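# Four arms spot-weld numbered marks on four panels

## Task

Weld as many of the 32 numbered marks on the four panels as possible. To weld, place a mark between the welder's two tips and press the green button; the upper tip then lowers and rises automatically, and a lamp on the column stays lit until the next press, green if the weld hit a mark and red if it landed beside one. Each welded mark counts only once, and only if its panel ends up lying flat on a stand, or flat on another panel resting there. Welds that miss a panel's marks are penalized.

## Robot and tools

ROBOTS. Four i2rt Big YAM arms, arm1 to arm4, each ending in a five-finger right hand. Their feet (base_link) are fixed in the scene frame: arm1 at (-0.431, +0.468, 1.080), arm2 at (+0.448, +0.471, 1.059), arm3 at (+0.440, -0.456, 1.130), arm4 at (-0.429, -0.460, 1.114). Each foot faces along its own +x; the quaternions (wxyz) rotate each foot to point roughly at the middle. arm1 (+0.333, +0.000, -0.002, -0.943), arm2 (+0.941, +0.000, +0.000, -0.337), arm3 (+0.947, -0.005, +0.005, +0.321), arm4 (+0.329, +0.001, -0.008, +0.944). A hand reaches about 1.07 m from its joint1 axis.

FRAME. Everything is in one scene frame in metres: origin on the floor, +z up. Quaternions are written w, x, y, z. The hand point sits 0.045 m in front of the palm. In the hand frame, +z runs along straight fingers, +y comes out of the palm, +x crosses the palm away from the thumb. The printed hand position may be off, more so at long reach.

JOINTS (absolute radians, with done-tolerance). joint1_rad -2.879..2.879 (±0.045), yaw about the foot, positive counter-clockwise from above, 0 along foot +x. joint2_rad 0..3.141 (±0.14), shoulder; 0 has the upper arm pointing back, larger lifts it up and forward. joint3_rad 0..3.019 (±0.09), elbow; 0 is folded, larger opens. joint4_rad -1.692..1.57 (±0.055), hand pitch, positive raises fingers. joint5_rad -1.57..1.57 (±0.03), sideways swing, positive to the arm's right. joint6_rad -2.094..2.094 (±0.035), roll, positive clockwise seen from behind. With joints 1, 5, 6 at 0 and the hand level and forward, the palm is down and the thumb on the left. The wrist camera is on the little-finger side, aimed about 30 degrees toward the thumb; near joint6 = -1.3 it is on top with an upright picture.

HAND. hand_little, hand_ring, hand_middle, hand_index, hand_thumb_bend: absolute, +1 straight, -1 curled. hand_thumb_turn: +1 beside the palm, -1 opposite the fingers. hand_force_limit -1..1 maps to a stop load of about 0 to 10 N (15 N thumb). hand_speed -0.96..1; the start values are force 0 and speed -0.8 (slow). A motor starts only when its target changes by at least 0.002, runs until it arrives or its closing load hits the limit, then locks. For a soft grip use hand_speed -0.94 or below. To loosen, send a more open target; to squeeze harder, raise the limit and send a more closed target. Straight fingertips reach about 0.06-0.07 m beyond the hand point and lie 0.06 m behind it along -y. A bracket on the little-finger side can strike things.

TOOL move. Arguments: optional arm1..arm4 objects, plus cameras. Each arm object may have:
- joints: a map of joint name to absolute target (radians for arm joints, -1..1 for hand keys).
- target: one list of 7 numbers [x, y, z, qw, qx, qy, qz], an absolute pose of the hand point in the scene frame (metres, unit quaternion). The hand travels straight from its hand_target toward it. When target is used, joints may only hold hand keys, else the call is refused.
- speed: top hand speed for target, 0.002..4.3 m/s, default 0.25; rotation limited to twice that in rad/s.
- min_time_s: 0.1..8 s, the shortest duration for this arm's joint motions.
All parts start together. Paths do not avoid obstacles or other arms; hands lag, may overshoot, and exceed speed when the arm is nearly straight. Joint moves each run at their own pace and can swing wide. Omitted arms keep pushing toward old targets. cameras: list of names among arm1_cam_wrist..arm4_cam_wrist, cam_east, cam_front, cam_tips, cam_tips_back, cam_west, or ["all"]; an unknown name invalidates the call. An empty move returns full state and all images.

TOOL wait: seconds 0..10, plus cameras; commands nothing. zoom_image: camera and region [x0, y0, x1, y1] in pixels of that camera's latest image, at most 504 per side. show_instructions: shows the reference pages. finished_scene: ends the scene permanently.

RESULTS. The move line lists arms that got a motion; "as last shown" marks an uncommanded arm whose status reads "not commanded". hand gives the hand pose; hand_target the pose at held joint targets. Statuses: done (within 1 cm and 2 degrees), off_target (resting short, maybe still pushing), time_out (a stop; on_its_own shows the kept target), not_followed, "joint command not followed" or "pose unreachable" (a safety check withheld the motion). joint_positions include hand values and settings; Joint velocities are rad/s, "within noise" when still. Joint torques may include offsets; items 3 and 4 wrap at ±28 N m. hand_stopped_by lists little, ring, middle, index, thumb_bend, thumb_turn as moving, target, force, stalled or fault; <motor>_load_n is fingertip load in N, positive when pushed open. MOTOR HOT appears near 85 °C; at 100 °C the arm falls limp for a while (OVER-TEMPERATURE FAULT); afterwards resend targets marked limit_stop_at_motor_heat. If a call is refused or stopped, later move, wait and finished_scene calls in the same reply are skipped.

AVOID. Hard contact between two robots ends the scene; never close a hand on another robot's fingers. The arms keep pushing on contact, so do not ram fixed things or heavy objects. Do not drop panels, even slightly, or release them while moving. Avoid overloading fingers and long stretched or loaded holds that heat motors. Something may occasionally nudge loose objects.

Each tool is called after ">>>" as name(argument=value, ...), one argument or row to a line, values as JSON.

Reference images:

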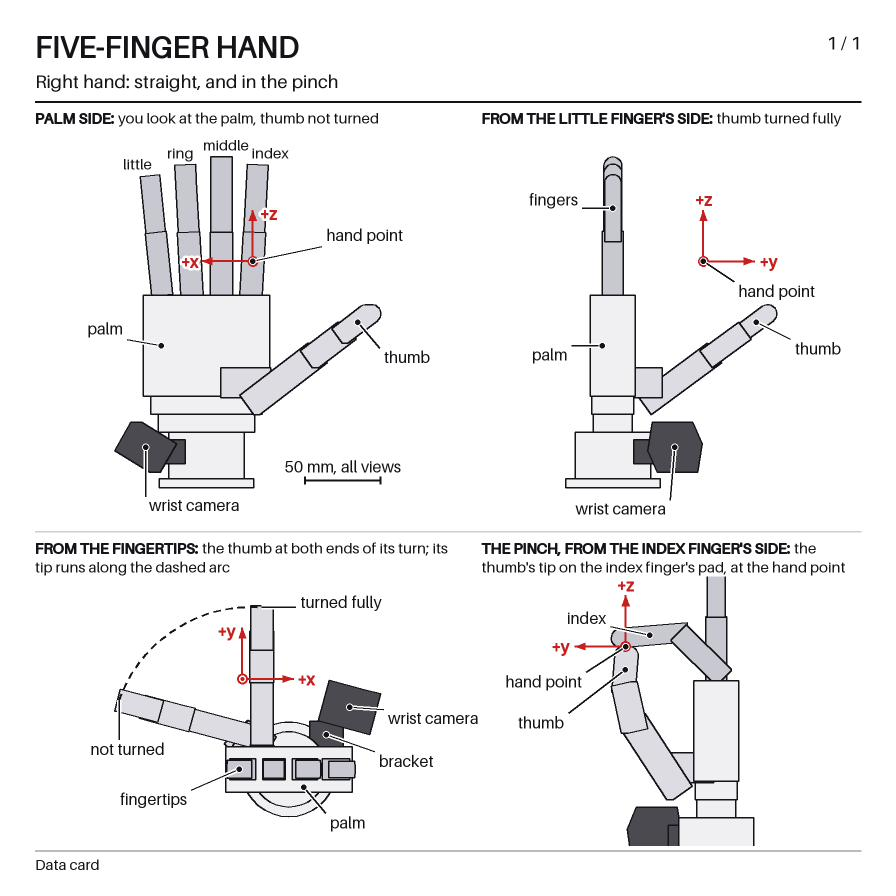

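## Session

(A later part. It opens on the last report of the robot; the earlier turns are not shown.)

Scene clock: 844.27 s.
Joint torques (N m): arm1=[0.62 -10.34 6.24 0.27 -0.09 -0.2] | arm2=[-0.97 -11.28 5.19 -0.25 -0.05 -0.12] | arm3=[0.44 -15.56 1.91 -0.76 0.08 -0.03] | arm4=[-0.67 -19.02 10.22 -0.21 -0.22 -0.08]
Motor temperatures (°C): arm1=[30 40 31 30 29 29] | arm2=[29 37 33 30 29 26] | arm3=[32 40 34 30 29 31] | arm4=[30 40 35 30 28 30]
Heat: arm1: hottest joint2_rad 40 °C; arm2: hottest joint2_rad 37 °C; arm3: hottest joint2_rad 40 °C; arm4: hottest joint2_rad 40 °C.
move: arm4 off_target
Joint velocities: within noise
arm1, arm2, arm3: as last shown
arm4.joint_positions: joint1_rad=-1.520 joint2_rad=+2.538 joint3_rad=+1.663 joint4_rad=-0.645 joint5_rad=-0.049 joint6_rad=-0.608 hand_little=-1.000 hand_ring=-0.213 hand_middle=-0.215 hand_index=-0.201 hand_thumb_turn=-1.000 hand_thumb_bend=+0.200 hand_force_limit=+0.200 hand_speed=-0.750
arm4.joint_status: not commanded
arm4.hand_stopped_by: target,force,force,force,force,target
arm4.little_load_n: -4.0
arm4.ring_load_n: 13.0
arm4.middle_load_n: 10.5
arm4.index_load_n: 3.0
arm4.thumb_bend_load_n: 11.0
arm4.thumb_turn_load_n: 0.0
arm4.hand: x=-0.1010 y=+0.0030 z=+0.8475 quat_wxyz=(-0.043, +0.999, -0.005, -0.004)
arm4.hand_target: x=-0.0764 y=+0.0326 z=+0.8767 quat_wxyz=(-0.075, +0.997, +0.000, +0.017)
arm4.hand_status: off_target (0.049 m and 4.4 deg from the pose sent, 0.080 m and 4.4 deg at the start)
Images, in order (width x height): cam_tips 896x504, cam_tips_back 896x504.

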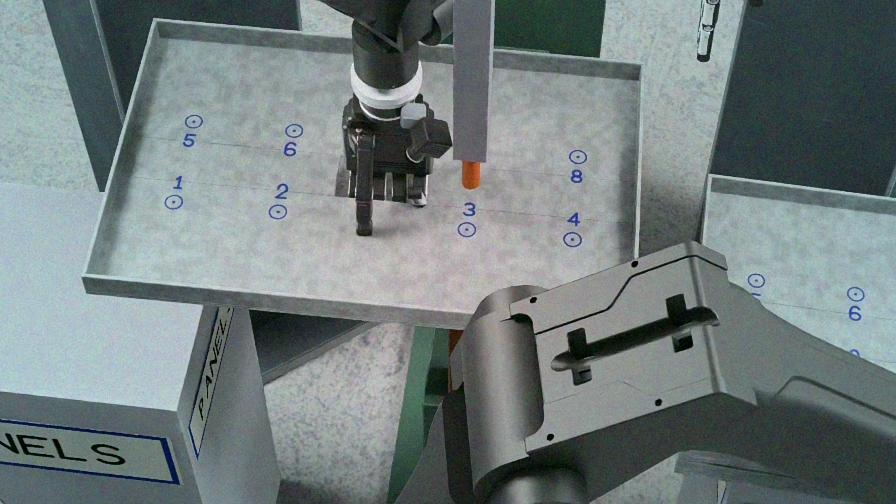

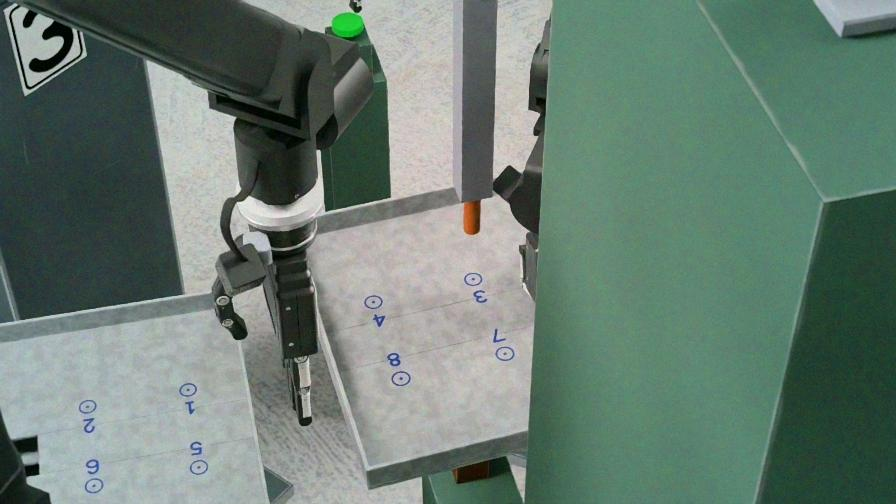

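>>> move(
  arm4={"target": [-0.0723, 0.0382, 0.8778, -0.075, 0.997, 0.0, 0.0165], "speed": 0.1},
  cameras=["cam_tips", "cam_tips_back"],
)

>>> zoom_image(
  camera="cam_tips",
  region=[400, 150, 540, 290],
)

>>> zoom_image(
  camera="cam_tips_back",
  region=[400, 210, 540, 350],
)

Scene clock: 845.53 s.
Joint torques (N m): arm1=[0.73 -10.23 6.28 0.25 -0.09 -0.2] | arm2=[-0.97 -11.69 5.2 -0.31 -0.06 -0.13] | arm3=[1.03 -16.15 1.7 -0.64 0.09 -0.05] | arm4=[-0.56 -19.14 10.8 -0.24 -0.2 -0.12]
Motor temperatures (°C): arm1=[30 40 31 30 29 29] | arm2=[29 37 33 30 29 26] | arm3=[32 40 34 30 29 31] | arm4=[30 40 35 30 28 30]
Heat: arm1: hottest joint2_rad 40 °C; arm2: hottest joint2_rad 37 °C; arm3: hottest joint2_rad 40 °C; arm4: hottest joint2_rad 40 °C.
move: arm4 off_target
Joint velocities: within noise
arm1, arm2, arm3: as last shown
arm4.joint_positions: joint1_rad=-1.520 joint2_rad=+2.543 joint3_rad=+1.677 joint4_rad=-0.660 joint5_rad=-0.049 joint6_rad=-0.609 hand_little=-1.000 hand_ring=-0.213 hand_middle=-0.215 hand_index=-0.201 hand_thumb_turn=-1.000 hand_thumb_bend=+0.200 hand_force_limit=+0.200 hand_speed=-0.750
arm4.joint_status: not commanded
arm4.hand_stopped_by: target,force,force,force,force,target
arm4.little_load_n: -4.0
arm4.ring_load_n: 13.0
arm4.middle_load_n: 11.0
arm4.index_load_n: 3.0
arm4.thumb_bend_load_n: 11.0
arm4.thumb_turn_load_n: 0.0
arm4.hand: x=-0.0997 y=+0.0048 z=+0.8487 quat_wxyz=(-0.041, +0.999, -0.005, -0.006)
arm4.hand_target: x=-0.0733 y=+0.0366 z=+0.8794 quat_wxyz=(-0.075, +0.997, +0.000, +0.017)
arm4.hand_status: off_target (0.052 m and 4.7 deg from the pose sent, 0.055 m and 4.4 deg at the start)
Images, in order (width x height): cam_tips 896x504, cam_tips_back 896x504.

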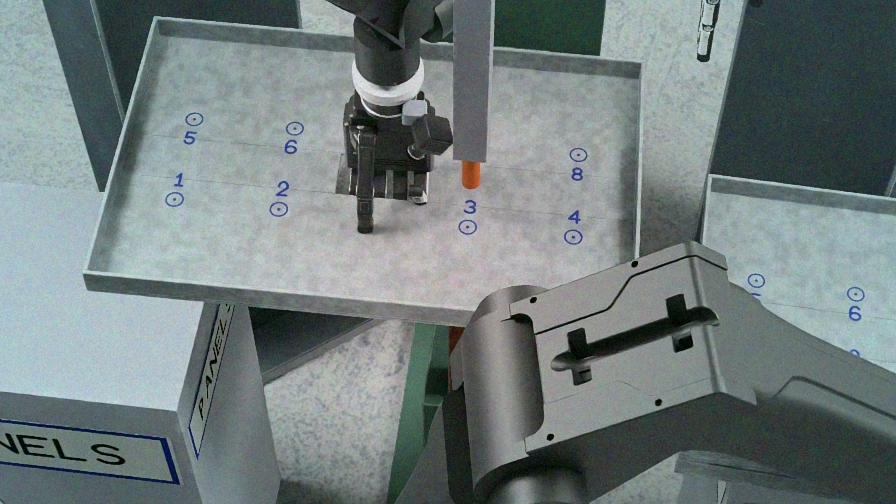

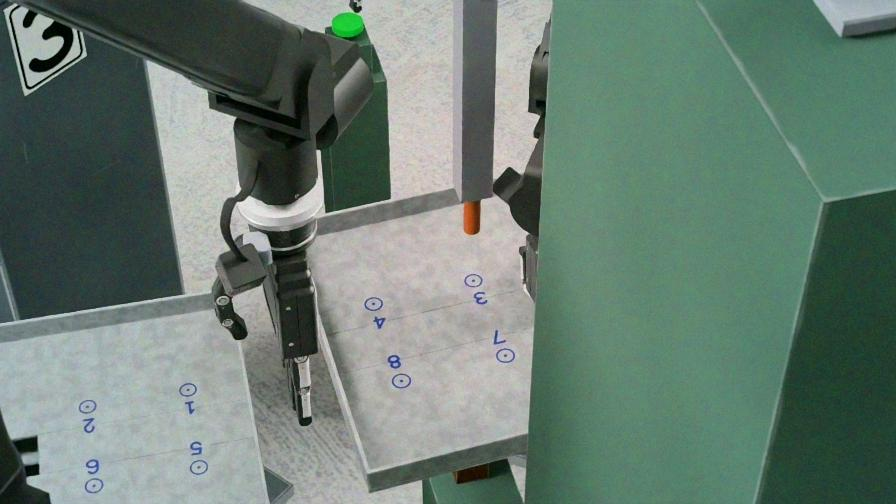

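Scaled by 3.600.

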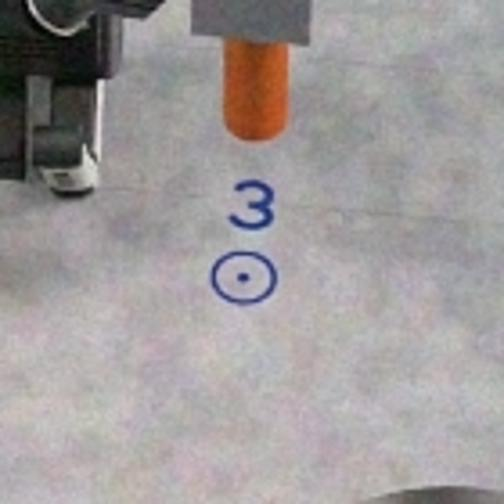

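Scaled by 3.600.

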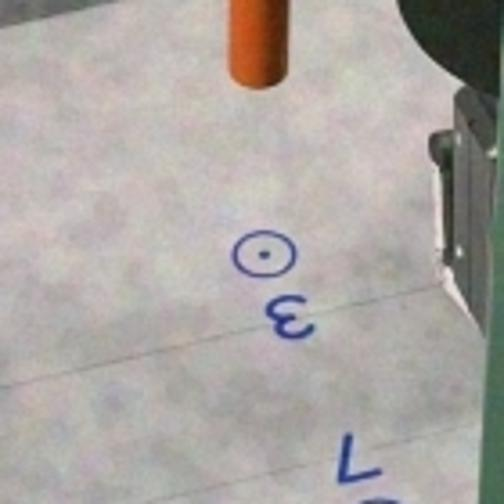

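>>> move(
  arm3={"target": [0.0446, -0.575, 0.803, 0.0, 0.598, 0.8018, 0.0], "speed": 0.12},
)

>>> wait(
  seconds=3.0,
  cameras=["cam_front", "cam_tips"],
)

Scene clock: 846.70 s.
Joint torques (N m): arm1=[0.79 -10.17 6.24 0.25 -0.1 -0.2] | arm2=[-1.14 -11.58 5.23 -0.17 -0.06 -0.13] | arm3=[0.67 -13.63 3.23 0.61 0.09 -0.06] | arm4=[-0.62 -19.08 10.8 -0.21 -0.2 -0.11]
Motor temperatures (°C): arm1=[30 40 31 30 29 29] | arm2=[29 37 33 30 29 26] | arm3=[32 40 34 30 29 31] | arm4=[30 40 35 30 28 30]
Heat: arm1: hottest joint2_rad 40 °C; arm2: hottest joint2_rad 37 °C; arm3: hottest joint2_rad 40 °C; arm4: hottest joint2_rad 40 °C.
move: arm3 done
Joint velocities: within noise
arm1, arm2, arm4: as last shown
arm3.joint_positions: joint1_rad=+2.704 joint2_rad=+2.480 joint3_rad=+1.198 joint4_rad=-0.309 joint5_rad=+0.008 joint6_rad=-0.060 hand_little=-1.000 hand_ring=-1.000 hand_middle=-1.000 hand_index=+1.000 hand_thumb_turn=+1.000 hand_thumb_bend=+1.000 hand_force_limit=+0.750 hand_speed=+0.000
arm3.joint_status: not commanded
arm3.hand_stopped_by: target,target,target,target,target,target
arm3.little_load_n: 0.0
arm3.ring_load_n: 0.0
arm3.middle_load_n: 0.0
arm3.index_load_n: -2.0
arm3.thumb_bend_load_n: 0.0
arm3.thumb_turn_load_n: 0.0
arm3.hand: x=+0.0486 y=-0.5711 z=+0.8104 quat_wxyz=(+0.004, +0.603, +0.798, +0.004)
arm3.hand_target: x=+0.0448 y=-0.5750 z=+0.8032 quat_wxyz=(+0.000, +0.598, +0.802, +0.000)
arm3.hand_status: done (0.009 m and 1.0 deg from the pose sent, 0.022 m and 0.8 deg at the start)
arm4.middle_load_n: 10.5
arm4.index_load_n: 2.5
arm4.thumb_bend_load_n: 10.5
arm4.hand: x=-0.0998 y=+0.0046 z=+0.8485 quat_wxyz=(-0.041, +0.999, -0.005, -0.006)
arm4.hand_target: x=-0.0734 y=+0.0365 z=+0.8793 quat_wxyz=(-0.075, +0.997, +0.000, +0.017)
pictures: none

Scene clock: 849.70 s.
Joint torques (N m): arm1=[0.62 -10.23 6.27 0.27 -0.09 -0.2] | arm2=[-1.14 -11.28 5.18 -0.27 -0.05 -0.12] | arm3=[0.97 -13.1 3.33 0.46 0.03 -0.08] | arm4=[-0.79 -19.37 10.32 -0.1 -0.32 -0.1]
Motor temperatures (°C): arm1=[30 40 31 30 29 29] | arm2=[29 36 33 30 29 26] | arm3=[32 40 34 30 29 31] | arm4=[30 40 35 30 28 30]
Heat: arm1: hottest joint2_rad 40 °C; arm2: hottest joint2_rad 36 °C; arm3: hottest joint2_rad 40 °C; arm4: hottest joint2_rad 40 °C.
Joint velocities: within noise
arm1.joint_positions: joint1_rad=+0.358 joint2_rad=+1.596 joint3_rad=+0.857 joint4_rad=-0.795 joint5_rad=+0.001 joint6_rad=+0.985 hand_little=+1.000 hand_ring=+1.000 hand_middle=+1.000 hand_index=+1.000 hand_thumb_turn=-1.000 hand_thumb_bend=-0.200 hand_force_limit=+0.750 hand_speed=-0.300
arm1.joint_status: not commanded
arm1.hand_stopped_by: target,target,target,target,target,target
arm1.little_load_n: 0.0
arm1.ring_load_n: 0.0
arm1.middle_load_n: 0.0
arm1.index_load_n: 0.0
arm1.thumb_bend_load_n: 0.5
arm1.thumb_turn_load_n: 0.0
arm1.hand: x=-0.5692 y=+0.1036 z=+1.0629 quat_wxyz=(-0.005, -0.688, -0.725, +0.019)
arm1.hand_target: x=-0.5625 y=+0.1083 z=+1.0596 quat_wxyz=(-0.004, -0.680, -0.733, +0.011)
arm1.hand_status: not commanded
arm2.joint_positions: joint1_rad=-1.591 joint2_rad=+1.663 joint3_rad=+0.854 joint4_rad=-0.761 joint5_rad=+0.001 joint6_rad=+0.859 hand_little=+1.000 hand_ring=+1.000 hand_middle=+1.000 hand_index=+1.000 hand_thumb_turn=-1.000 hand_thumb_bend=-0.300 hand_force_limit=+0.850 hand_speed=-0.500
arm2.joint_status: not commanded
arm2.hand_stopped_by: target,target,target,target,target,target
arm2.little_load_n: 0.0
arm2.ring_load_n: 0.0
arm2.middle_load_n: 0.0
arm2.index_load_n: 0.0
arm2.thumb_bend_load_n: -0.5
arm2.thumb_turn_load_n: 0.0
arm2.hand: x=+0.2552 y=+0.1461 z=+1.0151 quat_wxyz=(+0.001, -0.706, -0.708, +0.000)
arm2.hand_target: x=+0.2544 y=+0.1498 z=+1.0189 quat_wxyz=(+0.000, -0.706, -0.708, +0.000)
arm2.hand_status: not commanded
arm3.joint_positions: joint1_rad=+2.704 joint2_rad=+2.480 joint3_rad=+1.198 joint4_rad=-0.309 joint5_rad=+0.008 joint6_rad=-0.060 hand_little=-1.000 hand_ring=-1.000 hand_middle=-1.000 hand_index=+1.000 hand_thumb_turn=+1.000 hand_thumb_bend=+1.000 hand_force_limit=+0.750 hand_speed=+0.000
arm3.joint_status: not commanded
arm3.hand_stopped_by: target,target,target,target,target,target
arm3.little_load_n: 0.5
arm3.ring_load_n: 0.0
arm3.middle_load_n: 0.0
arm3.index_load_n: -2.0
arm3.thumb_bend_load_n: -0.5
arm3.thumb_turn_load_n: 0.0
arm3.hand: x=+0.0486 y=-0.5711 z=+0.8104 quat_wxyz=(+0.004, +0.603, +0.798, +0.004)
arm3.hand_target: x=+0.0448 y=-0.5750 z=+0.8032 quat_wxyz=(+0.000, +0.598, +0.802, +0.000)
arm3.hand_status: done (0.009 m and 1.0 deg from the pose sent, 0.022 m and 0.8 deg at the start)
arm4.joint_positions: joint1_rad=-1.519 joint2_rad=+2.547 joint3_rad=+1.683 joint4_rad=-0.664 joint5_rad=-0.046 joint6_rad=-0.610 hand_little=-1.000 hand_ring=-0.213 hand_middle=-0.215 hand_index=-0.201 hand_thumb_turn=-1.000 hand_thumb_bend=+0.199 hand_force_limit=+0.200 hand_speed=-0.750
arm4.joint_status: not commanded
arm4.hand_stopped_by: target,force,force,force,force,target
arm4.little_load_n: -4.0
arm4.ring_load_n: 13.5
arm4.middle_load_n: 11.5
arm4.index_load_n: 4.5
arm4.thumb_bend_load_n: 3.5
arm4.thumb_turn_load_n: 0.0
arm4.hand: x=-0.0995 y=+0.0051 z=+0.8476 quat_wxyz=(-0.039, +0.999, -0.004, -0.005)
arm4.hand_target: x=-0.0734 y=+0.0366 z=+0.8794 quat_wxyz=(-0.075, +0.997, +0.000, +0.017)
arm4.hand_status: not commanded
wait: 3.00 s; at rest by 0.63 s
Images, in order (width x height): cam_front 896x504, cam_tips 896x504.

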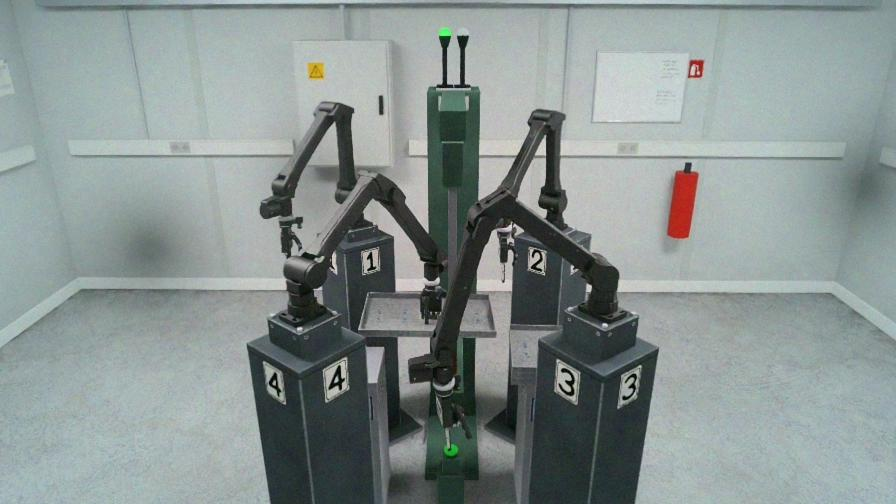

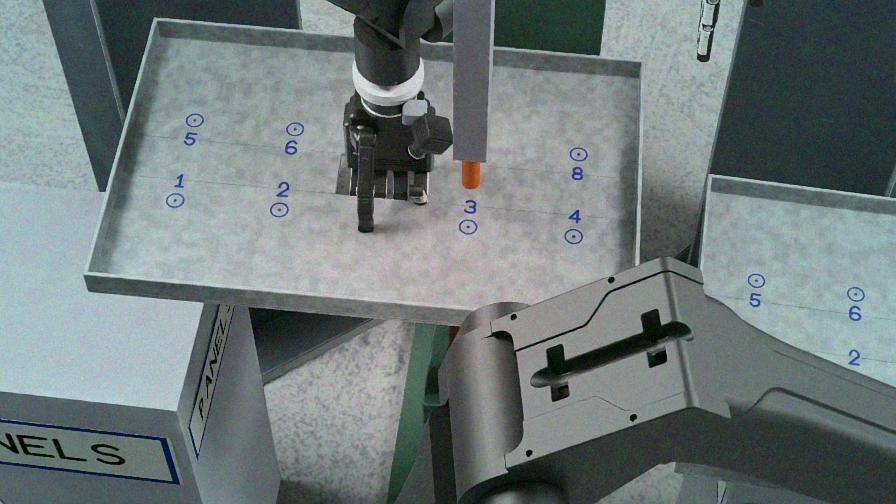

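>>> move(
  arm3={"target": [0.0446, -0.575, 0.832, 0.0, 0.598, 0.8018, 0.0], "speed": 0.15},
  arm4={"target": [-0.1274, -0.01, 0.874, -0.0798, 0.9537, -0.3007, 0.0181], "speed": 0.2, "joints": {"hand_thumb_bend": -0.45}},
  cameras=["cam_tips", "cam_tips_back", "cam_west", "cam_east", "arm1_cam_wrist"],
)

Scene clock: 853.30 s.
Joint torques (N m): arm1=[0.79 -10.23 6.24 0.24 -0.09 -0.2] | arm2=[-0.79 -11.46 5.26 -0.27 -0.03 -0.11] | arm3=[0.15 -15.27 1.8 -0.64 0.12 -0.07] | arm4=[-1.44 -19.02 4.82 0.27 -0.1 0.22]
Motor temperatures (°C): arm1=[30 40 31 30 29 29] | arm2=[29 36 33 30 29 26] | arm3=[32 40 34 30 29 31] | arm4=[30 40 35 30 28 30]
Heat: arm1: hottest joint2_rad 40 °C; arm2: hottest joint2_rad 36 °C; arm3: hottest joint2_rad 40 °C; arm4: hottest joint2_rad 40 °C.
move: arm3 done; arm4 off_target
Joint velocities: within noise
arm1, arm2: as last shown
arm1.thumb_bend_load_n: 0.0
arm2.thumb_bend_load_n: 0.0
arm3.joint_positions: joint1_rad=+2.704 joint2_rad=+2.445 joint3_rad=+1.185 joint4_rad=-0.320 joint5_rad=+0.008 joint6_rad=-0.061 hand_little=-1.000 hand_ring=-1.000 hand_middle=-1.000 hand_index=+1.000 hand_thumb_turn=+1.000 hand_thumb_bend=+1.000 hand_force_limit=+0.750 hand_speed=+0.000
arm3.joint_status: not commanded
arm3.hand_stopped_by: target,target,target,target,target,target
arm3.little_load_n: 0.0
arm3.ring_load_n: 0.0
arm3.middle_load_n: 0.0
arm3.index_load_n: 0.0
arm3.thumb_bend_load_n: 0.0
arm3.thumb_turn_load_n: 0.0
arm3.hand: x=+0.0445 y=-0.5718 z=+0.8241 quat_wxyz=(+0.001, +0.603, +0.798, +0.000)
arm3.hand_target: x=+0.0445 y=-0.5751 z=+0.8318 quat_wxyz=(+0.000, +0.598, +0.802, +0.000)
arm3.hand_status: done (0.009 m and 0.7 deg from the pose sent, 0.022 m and 1.0 deg at the start)
arm4.joint_positions: joint1_rad=-1.538 joint2_rad=+2.443 joint3_rad=+1.407 joint4_rad=-0.455 joint5_rad=-0.011 joint6_rad=-0.058 hand_little=-1.000 hand_ring=-0.213 hand_middle=-0.215 hand_index=-0.201 hand_thumb_turn=-1.000 hand_thumb_bend=+0.181 hand_force_limit=+0.200 hand_speed=-0.750
arm4.joint_status: hand_thumb_bend off_target (ended at +0.181, target -0.450)
arm4.hand_stopped_by: target,force,force,force,force,target
arm4.little_load_n: -4.0
arm4.ring_load_n: 14.0
arm4.middle_load_n: 12.5
arm4.index_load_n: 5.0
arm4.thumb_bend_load_n: 11.0
arm4.thumb_turn_load_n: 0.0
arm4.hand: x=-0.1483 y=-0.0286 z=+0.8438 quat_wxyz=(-0.048, +0.957, -0.285, +0.007)
arm4.hand_target: x=-0.1276 y=-0.0107 z=+0.8736 quat_wxyz=(-0.079, +0.951, -0.300, +0.018)
arm4.hand_status: off_target (0.041 m and 4.2 deg from the pose sent, 0.041 m and 34.9 deg at the start)
pictures: arm1_cam_wrist, cam_east, cam_tips, cam_tips_back, cam_west
Images, in order (width x height): arm1_cam_wrist 896x504, cam_east 896x504, cam_tips 896x504, cam_tips_back 896x504, cam_west 896x504.

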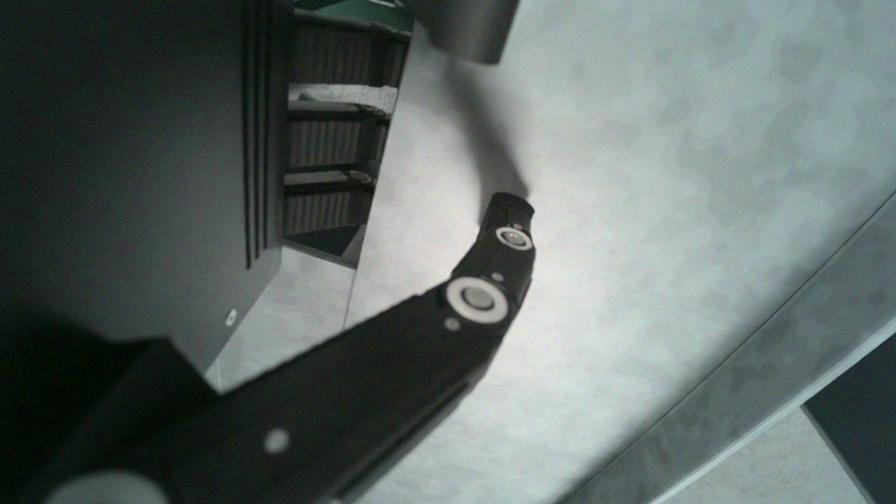

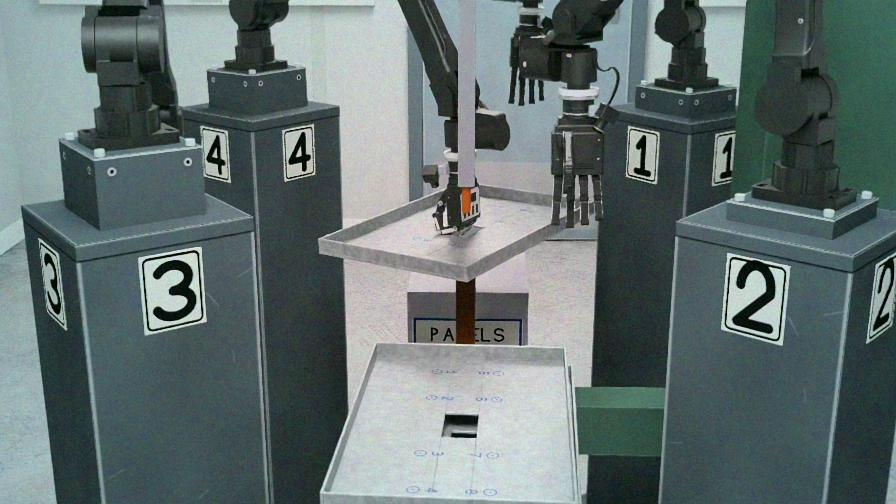

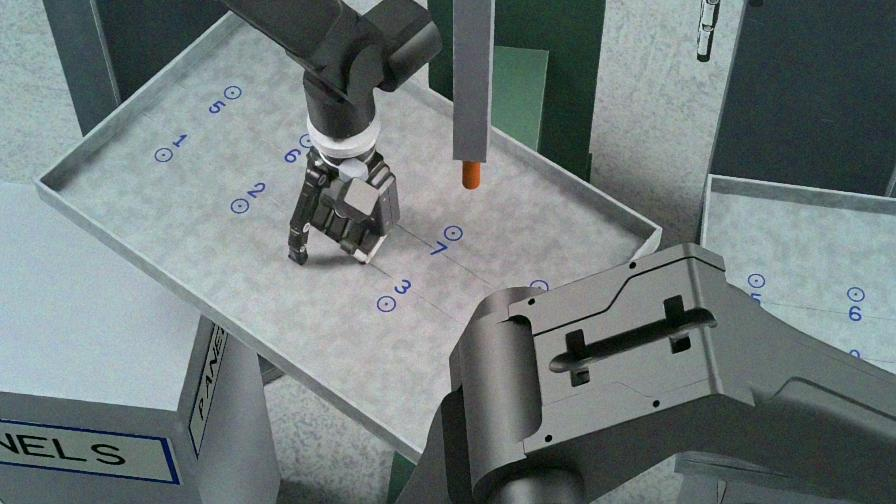

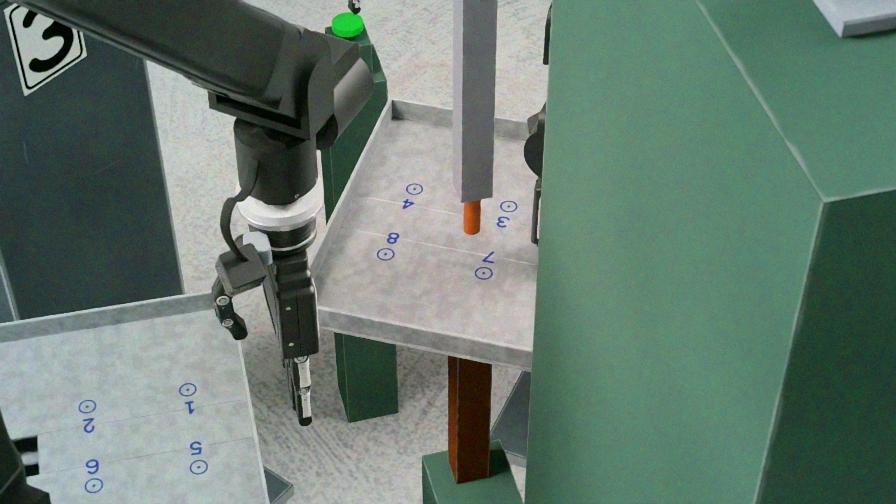

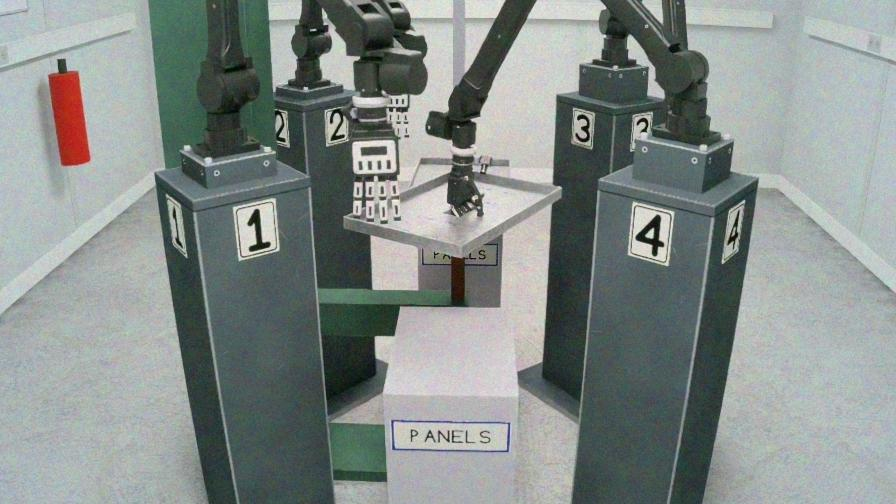

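>>> move(
  arm4={"target": [-0.1055, 0.0052, 0.8758, -0.0798, 0.9537, -0.3007, 0.0181], "speed": 0.1},
  cameras=["cam_tips", "cam_tips_back"],
)

>>> zoom_image(
  camera="cam_tips",
  region=[400, 150, 540, 290],
)

>>> zoom_image(
  camera="cam_tips_back",
  region=[400, 210, 540, 350],
)

Scene clock: 865.37 s.
Joint torques (N m): arm1=[0.73 -10.4 6.28 0.25 -0.1 -0.2] | arm2=[-1.14 -11.58 5.23 -0.21 -0.05 -0.11] | arm3=[0.21 -16.67 1.68 -0.77 0.14 -0.11] | arm4=[-0.97 -17.44 8.76 -0.16 -0.17 0.07]
Motor temperatures (°C): arm1=[30 39 31 30 29 29] | arm2=[29 36 33 30 29 26] | arm3=[32 41 33 30 29 31] | arm4=[30 41 35 30 28 30]
Heat: arm1: hottest joint2_rad 39 °C; arm2: hottest joint2_rad 36 °C; arm3: hottest joint2_rad 41 °C; arm4: hottest joint2_rad 41 °C.
move: arm4 off_target
Joint velocities: within noise
arm1, arm2, arm3: as last shown
arm1.thumb_bend_load_n: -0.5
arm3.ring_load_n: 0.5
arm4.joint_positions: joint1_rad=-1.557 joint2_rad=+2.446 joint3_rad=+1.458 joint4_rad=-0.503 joint5_rad=-0.011 joint6_rad=-0.058 hand_little=-1.000 hand_ring=-0.213 hand_middle=-0.215 hand_index=-0.201 hand_thumb_turn=-1.000 hand_thumb_bend=+0.181 hand_force_limit=+0.200 hand_speed=-0.750
arm4.joint_status: not commanded
arm4.hand_stopped_by: target,force,force,force,force,target
arm4.little_load_n: -4.0
arm4.ring_load_n: 14.0
arm4.middle_load_n: 12.0
arm4.index_load_n: 4.5
arm4.thumb_bend_load_n: 11.0
arm4.thumb_turn_load_n: 0.0
arm4.hand: x=-0.1303 y=-0.0210 z=+0.8528 quat_wxyz=(-0.048, +0.954, -0.294, +0.008)
arm4.hand_target: x=-0.1060 y=+0.0042 z=+0.8768 quat_wxyz=(-0.080, +0.951, -0.300, +0.018)
arm4.hand_status: off_target (0.043 m and 3.9 deg from the pose sent, 0.063 m and 4.3 deg at the start)
Images, in order (width x height): cam_tips 896x504, cam_tips_back 896x504.

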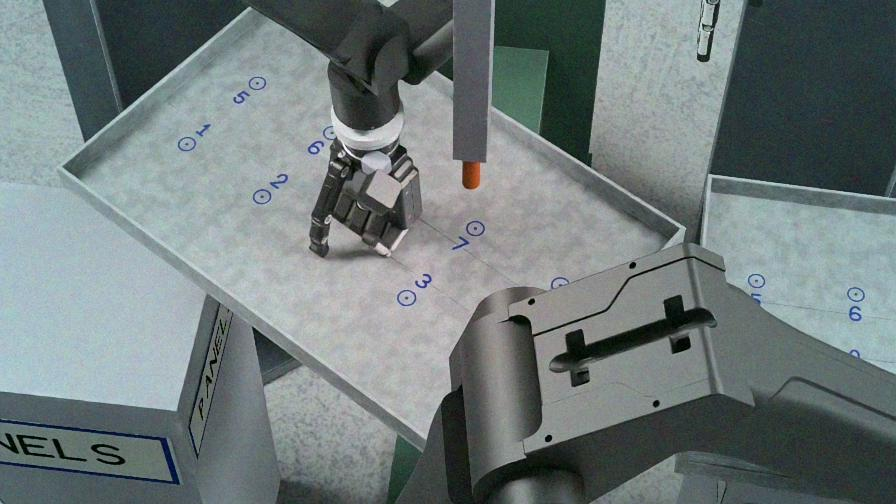

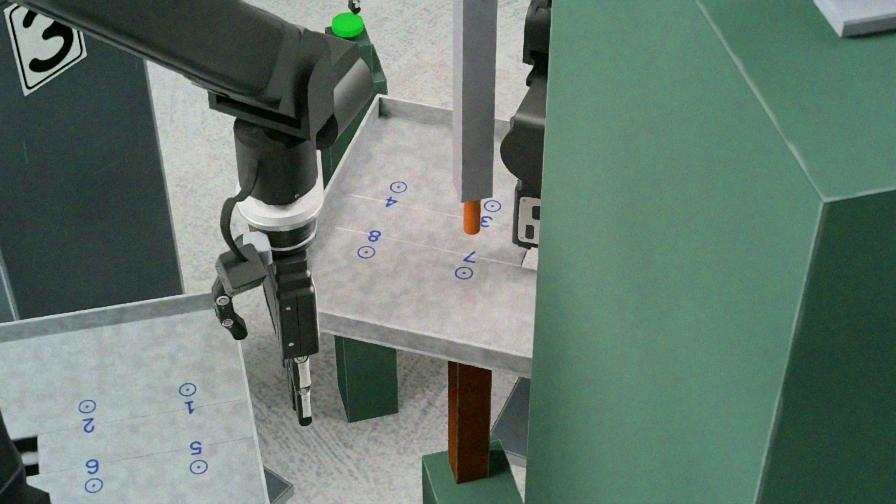

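Scaled by 3.600.

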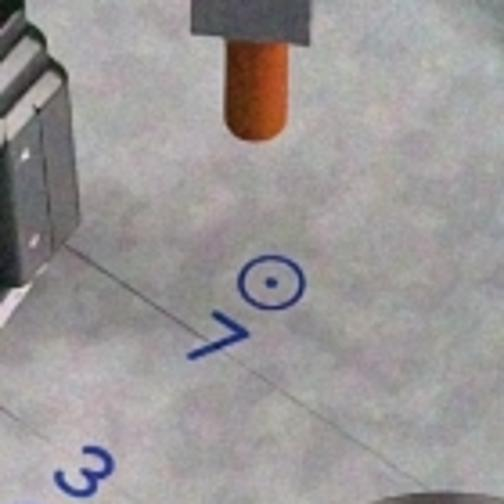

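Scaled by 3.600.

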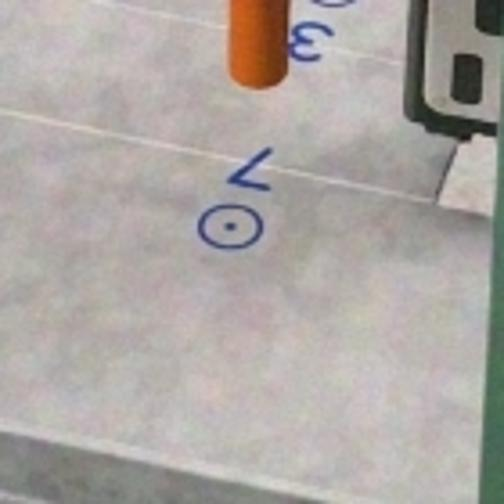

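>>> move(
  arm4={"target": [-0.1205, 0.0175, 0.8675, -0.0798, 0.9537, -0.3007, 0.0181], "speed": 0.12},
  cameras=["cam_tips", "cam_tips_back"],
)

>>> zoom_image(
  camera="cam_tips",
  region=[400, 150, 540, 290],
)

>>> zoom_image(
  camera="cam_tips_back",
  region=[400, 210, 540, 350],
)

Scene clock: 866.67 s.
Joint torques (N m): arm1=[0.79 -10.29 6.27 0.25 -0.09 -0.19] | arm2=[-0.85 -11.4 5.23 -0.21 -0.07 -0.11] | arm3=[0.85 -15.09 1.52 -0.76 0.08 -0.06] | arm4=[0.62 -17.32 9.05 0.21 -0.19 0.2]
Motor temperatures (°C): arm1=[30 39 31 30 29 29] | arm2=[29 36 33 30 29 26] | arm3=[32 41 33 30 29 31] | arm4=[30 41 35 30 28 30]
Heat: arm1: hottest joint2_rad 39 °C; arm2: hottest joint2_rad 36 °C; arm3: hottest joint2_rad 41 °C; arm4: hottest joint2_rad 41 °C.
move: arm4 off_target
Joint velocities: within noise
arm1, arm2, arm3: as last shown
arm1.middle_load_n: -0.5
arm1.thumb_bend_load_n: 0.0
arm3.ring_load_n: 0.0
arm4.joint_positions: joint1_rad=-1.544 joint2_rad=+2.461 joint3_rad=+1.461 joint4_rad=-0.503 joint5_rad=-0.007 joint6_rad=-0.035 hand_little=-1.000 hand_ring=-0.213 hand_middle=-0.215 hand_index=-0.201 hand_thumb_turn=-1.000 hand_thumb_bend=+0.181 hand_force_limit=+0.200 hand_speed=-0.750
arm4.joint_status: not commanded
arm4.hand_stopped_by: target,force,force,force,force,target
arm4.little_load_n: -4.0
arm4.ring_load_n: 14.0
arm4.middle_load_n: 12.5
arm4.index_load_n: 4.5
arm4.thumb_bend_load_n: 11.0
arm4.thumb_turn_load_n: 0.0
arm4.hand: x=-0.1388 y=-0.0198 z=+0.8456 quat_wxyz=(-0.042, +0.953, -0.299, +0.007)
arm4.hand_target: x=-0.1215 y=+0.0163 z=+0.8691 quat_wxyz=(-0.080, +0.951, -0.300, +0.018)
arm4.hand_status: off_target (0.047 m and 4.5 deg from the pose sent, 0.042 m and 3.9 deg at the start)
Images, in order (width x height): cam_tips 896x504, cam_tips_back 896x504.

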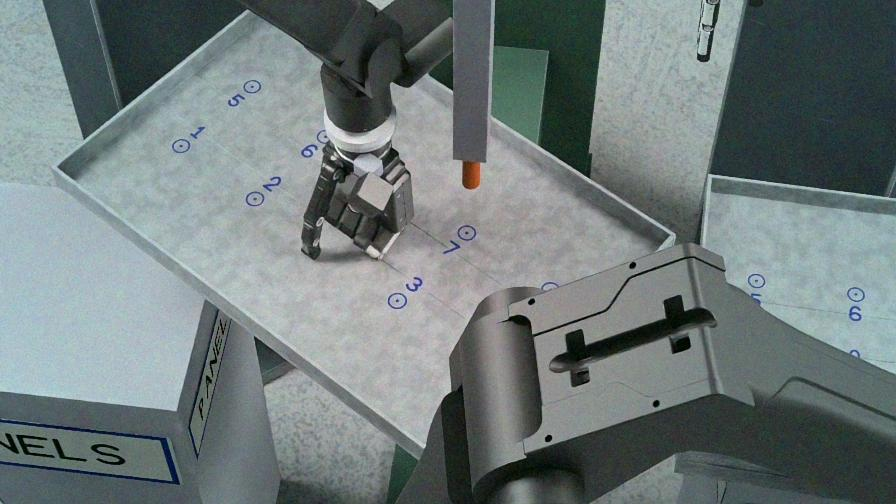

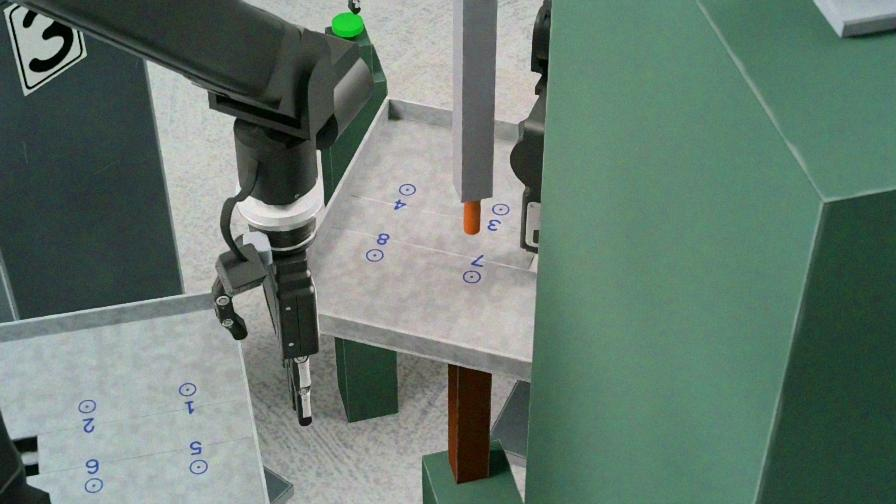

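Scaled by 3.600.

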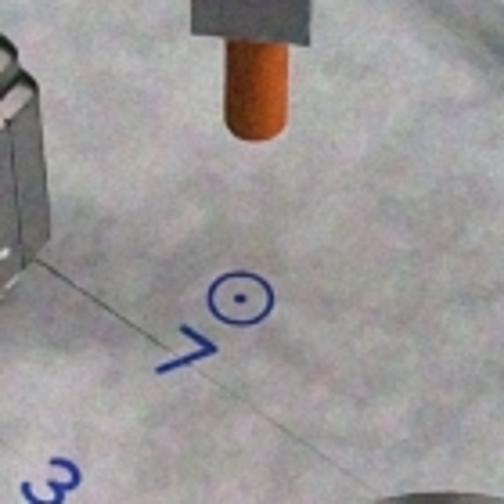

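Scaled by 3.600.

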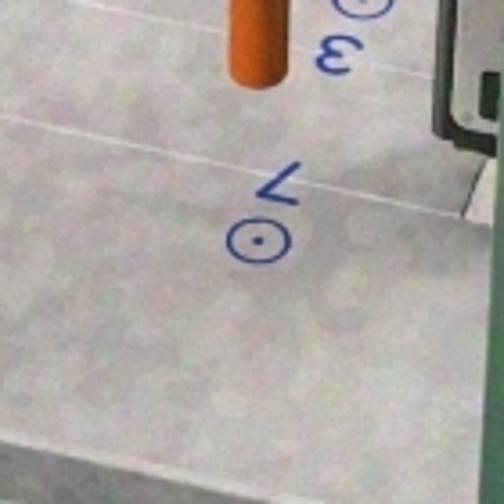

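>>> move(
  arm4={"target": [-0.1166, 0.0255, 0.8683, -0.0798, 0.9537, -0.3007, 0.0181], "speed": 0.1},
  cameras=["cam_tips", "cam_tips_back"],
)

>>> zoom_image(
  camera="cam_tips",
  region=[400, 150, 540, 290],
)

>>> zoom_image(
  camera="cam_tips_back",
  region=[400, 210, 540, 350],
)

Scene clock: 867.93 s.
Joint torques (N m): arm1=[0.67 -10.29 6.28 0.2 -0.09 -0.2] | arm2=[-1.14 -11.63 5.19 -0.18 -0.06 -0.11] | arm3=[0.32 -16.67 1.83 -0.64 0.11 -0.1] | arm4=[0.97 -17.61 9.21 -0.17 -0.16 0.16]
Motor temperatures (°C): arm1=[30 39 31 30 29 29] | arm2=[29 36 33 30 29 26] | arm3=[32 41 33 30 29 31] | arm4=[30 41 35 30 28 30]
Heat: arm1: hottest joint2_rad 39 °C; arm2: hottest joint2_rad 36 °C; arm3: hottest joint2_rad 41 °C; arm4: hottest joint2_rad 41 °C.
move: arm4 off_target
Joint velocities: within noise
arm1, arm2, arm3: as last shown
arm1.middle_load_n: 0.0
arm4.joint_positions: joint1_rad=-1.542 joint2_rad=+2.475 joint3_rad=+1.495 joint4_rad=-0.512 joint5_rad=-0.007 joint6_rad=-0.032 hand_little=-1.000 hand_ring=-0.213 hand_middle=-0.215 hand_index=-0.201 hand_thumb_turn=-1.000 hand_thumb_bend=+0.181 hand_force_limit=+0.200 hand_speed=-0.750
arm4.joint_status: not commanded
arm4.hand_stopped_by: target,force,force,force,force,target
arm4.little_load_n: -4.0
arm4.ring_load_n: 14.0
arm4.middle_load_n: 12.5
arm4.index_load_n: 4.5
arm4.thumb_bend_load_n: 11.0
arm4.thumb_turn_load_n: 0.0
arm4.hand: x=-0.1324 y=-0.0099 z=+0.8448 quat_wxyz=(-0.047, +0.953, -0.300, +0.008)
arm4.hand_target: x=-0.1176 y=+0.0244 z=+0.8695 quat_wxyz=(-0.080, +0.951, -0.300, +0.018)
arm4.hand_status: off_target (0.045 m and 3.9 deg from the pose sent, 0.055 m and 4.5 deg at the start)
Images, in order (width x height): cam_tips 896x504, cam_tips_back 896x504.

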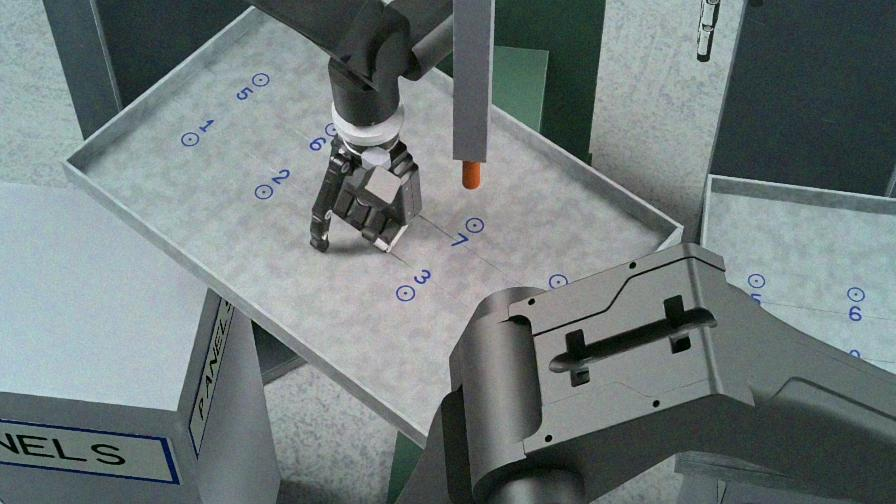

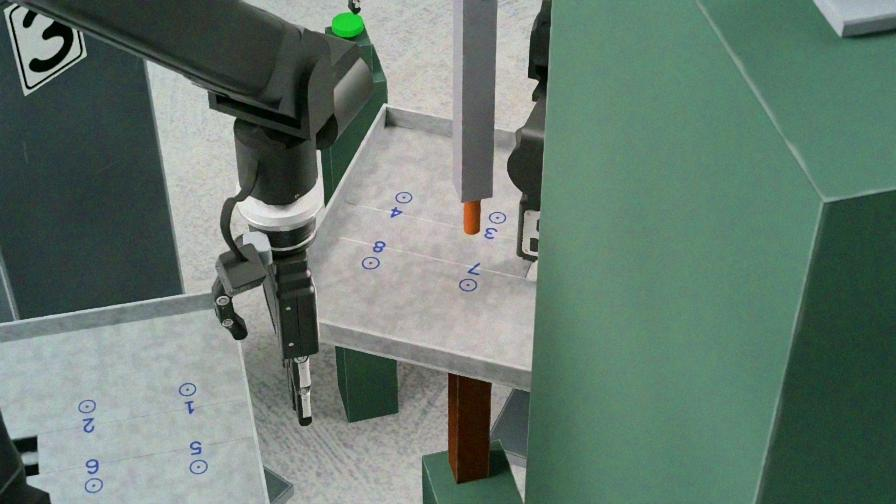

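Scaled by 3.600.

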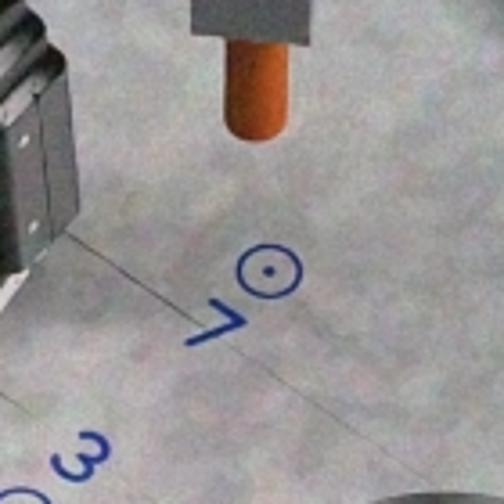

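Scaled by 3.600.

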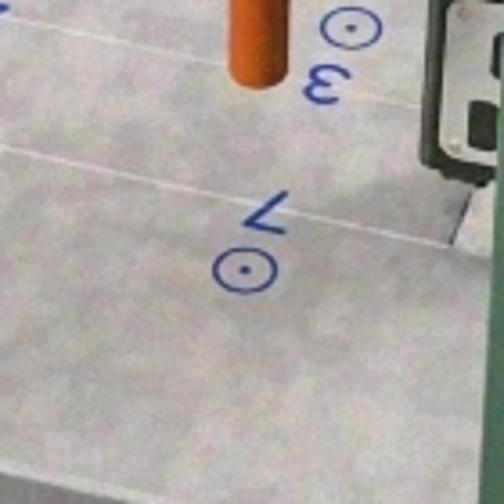

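>>> move(
  arm4={"joints": {"joint1_rad": -1.523, "joint6_rad": 0.006}, "min_time_s": 0.3},
  cameras=["cam_tips", "cam_tips_back"],
)

>>> zoom_image(
  camera="cam_tips",
  region=[400, 150, 540, 290],
)

>>> zoom_image(
  camera="cam_tips_back",
  region=[400, 210, 540, 350],
)

Scene clock: 869.10 s.
Joint torques (N m): arm1=[0.67 -10.29 6.23 0.24 -0.08 -0.2] | arm2=[-1.08 -11.34 5.24 -0.25 -0.06 -0.12] | arm3=[0.26 -16.09 1.68 -0.72 0.11 -0.08] | arm4=[1.03 -17.61 9.21 -0.2 -0.16 0.18]
Motor temperatures (°C): arm1=[30 39 31 30 29 29] | arm2=[29 36 33 30 29 26] | arm3=[32 41 33 30 29 31] | arm4=[30 41 35 30 28 30]
Heat: arm1: hottest joint2_rad 39 °C; arm2: hottest joint2_rad 36 °C; arm3: hottest joint2_rad 41 °C; arm4: hottest joint2_rad 41 °C.
move: arm4 done
Joint velocities: within noise
arm1, arm2, arm3: as last shown
arm2.thumb_turn_load_n: -0.5
arm3.thumb_bend_load_n: -0.5
arm4.joint_positions: joint1_rad=-1.537 joint2_rad=+2.475 joint3_rad=+1.495 joint4_rad=-0.512 joint5_rad=-0.007 joint6_rad=-0.010 hand_little=-1.000 hand_ring=-0.213 hand_middle=-0.215 hand_index=-0.201 hand_thumb_turn=-1.000 hand_thumb_bend=+0.181 hand_force_limit=+0.200 hand_speed=-0.750
arm4.joint_status: all done
arm4.hand_stopped_by: target,force,force,force,force,target
arm4.little_load_n: -4.0
arm4.ring_load_n: 14.0
arm4.middle_load_n: 12.5
arm4.index_load_n: 4.5
arm4.thumb_bend_load_n: 11.0
arm4.thumb_turn_load_n: 0.0
arm4.hand: x=-0.1357 y=-0.0069 z=+0.8449 quat_wxyz=(-0.047, +0.950, -0.308, +0.008)
arm4.hand_target: x=-0.1213 y=+0.0277 z=+0.8697 quat_wxyz=(-0.080, +0.948, -0.308, +0.016)
arm4.hand_status: not commanded
Images, in order (width x height): cam_tips 896x504, cam_tips_back 896x504.

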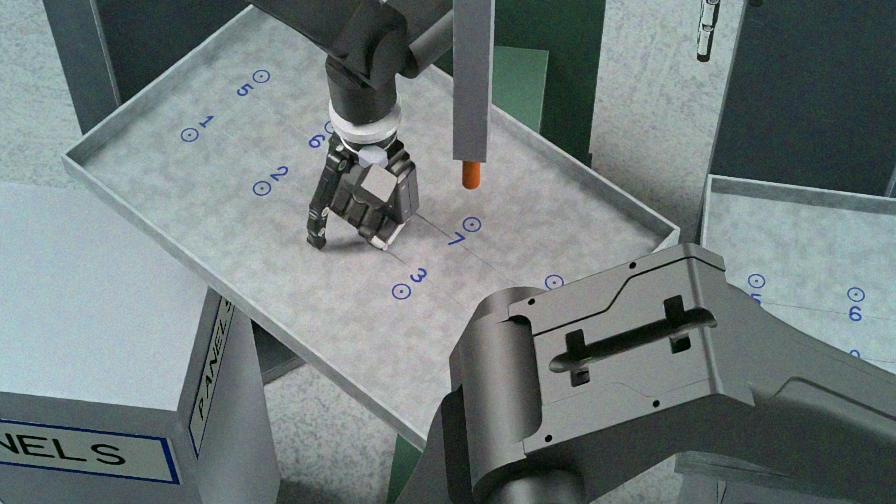

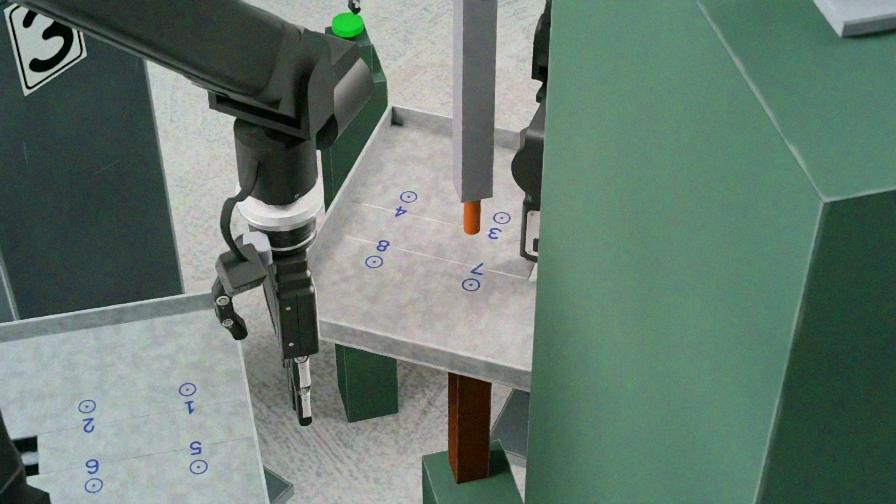

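Scaled by 3.600.

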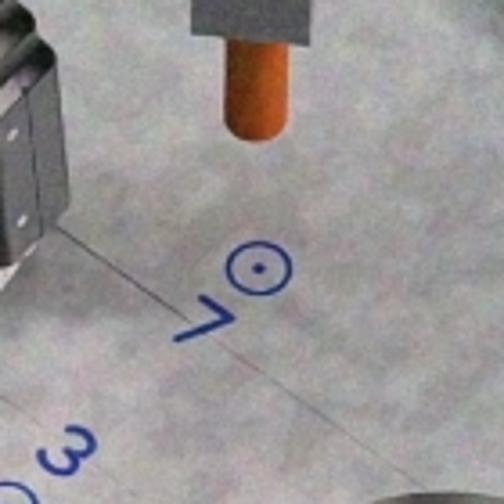

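Scaled by 3.600.

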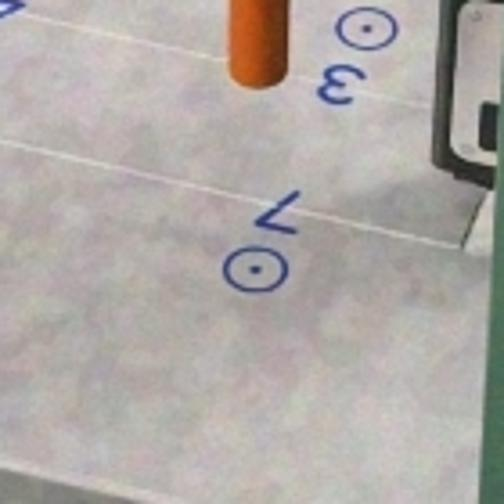

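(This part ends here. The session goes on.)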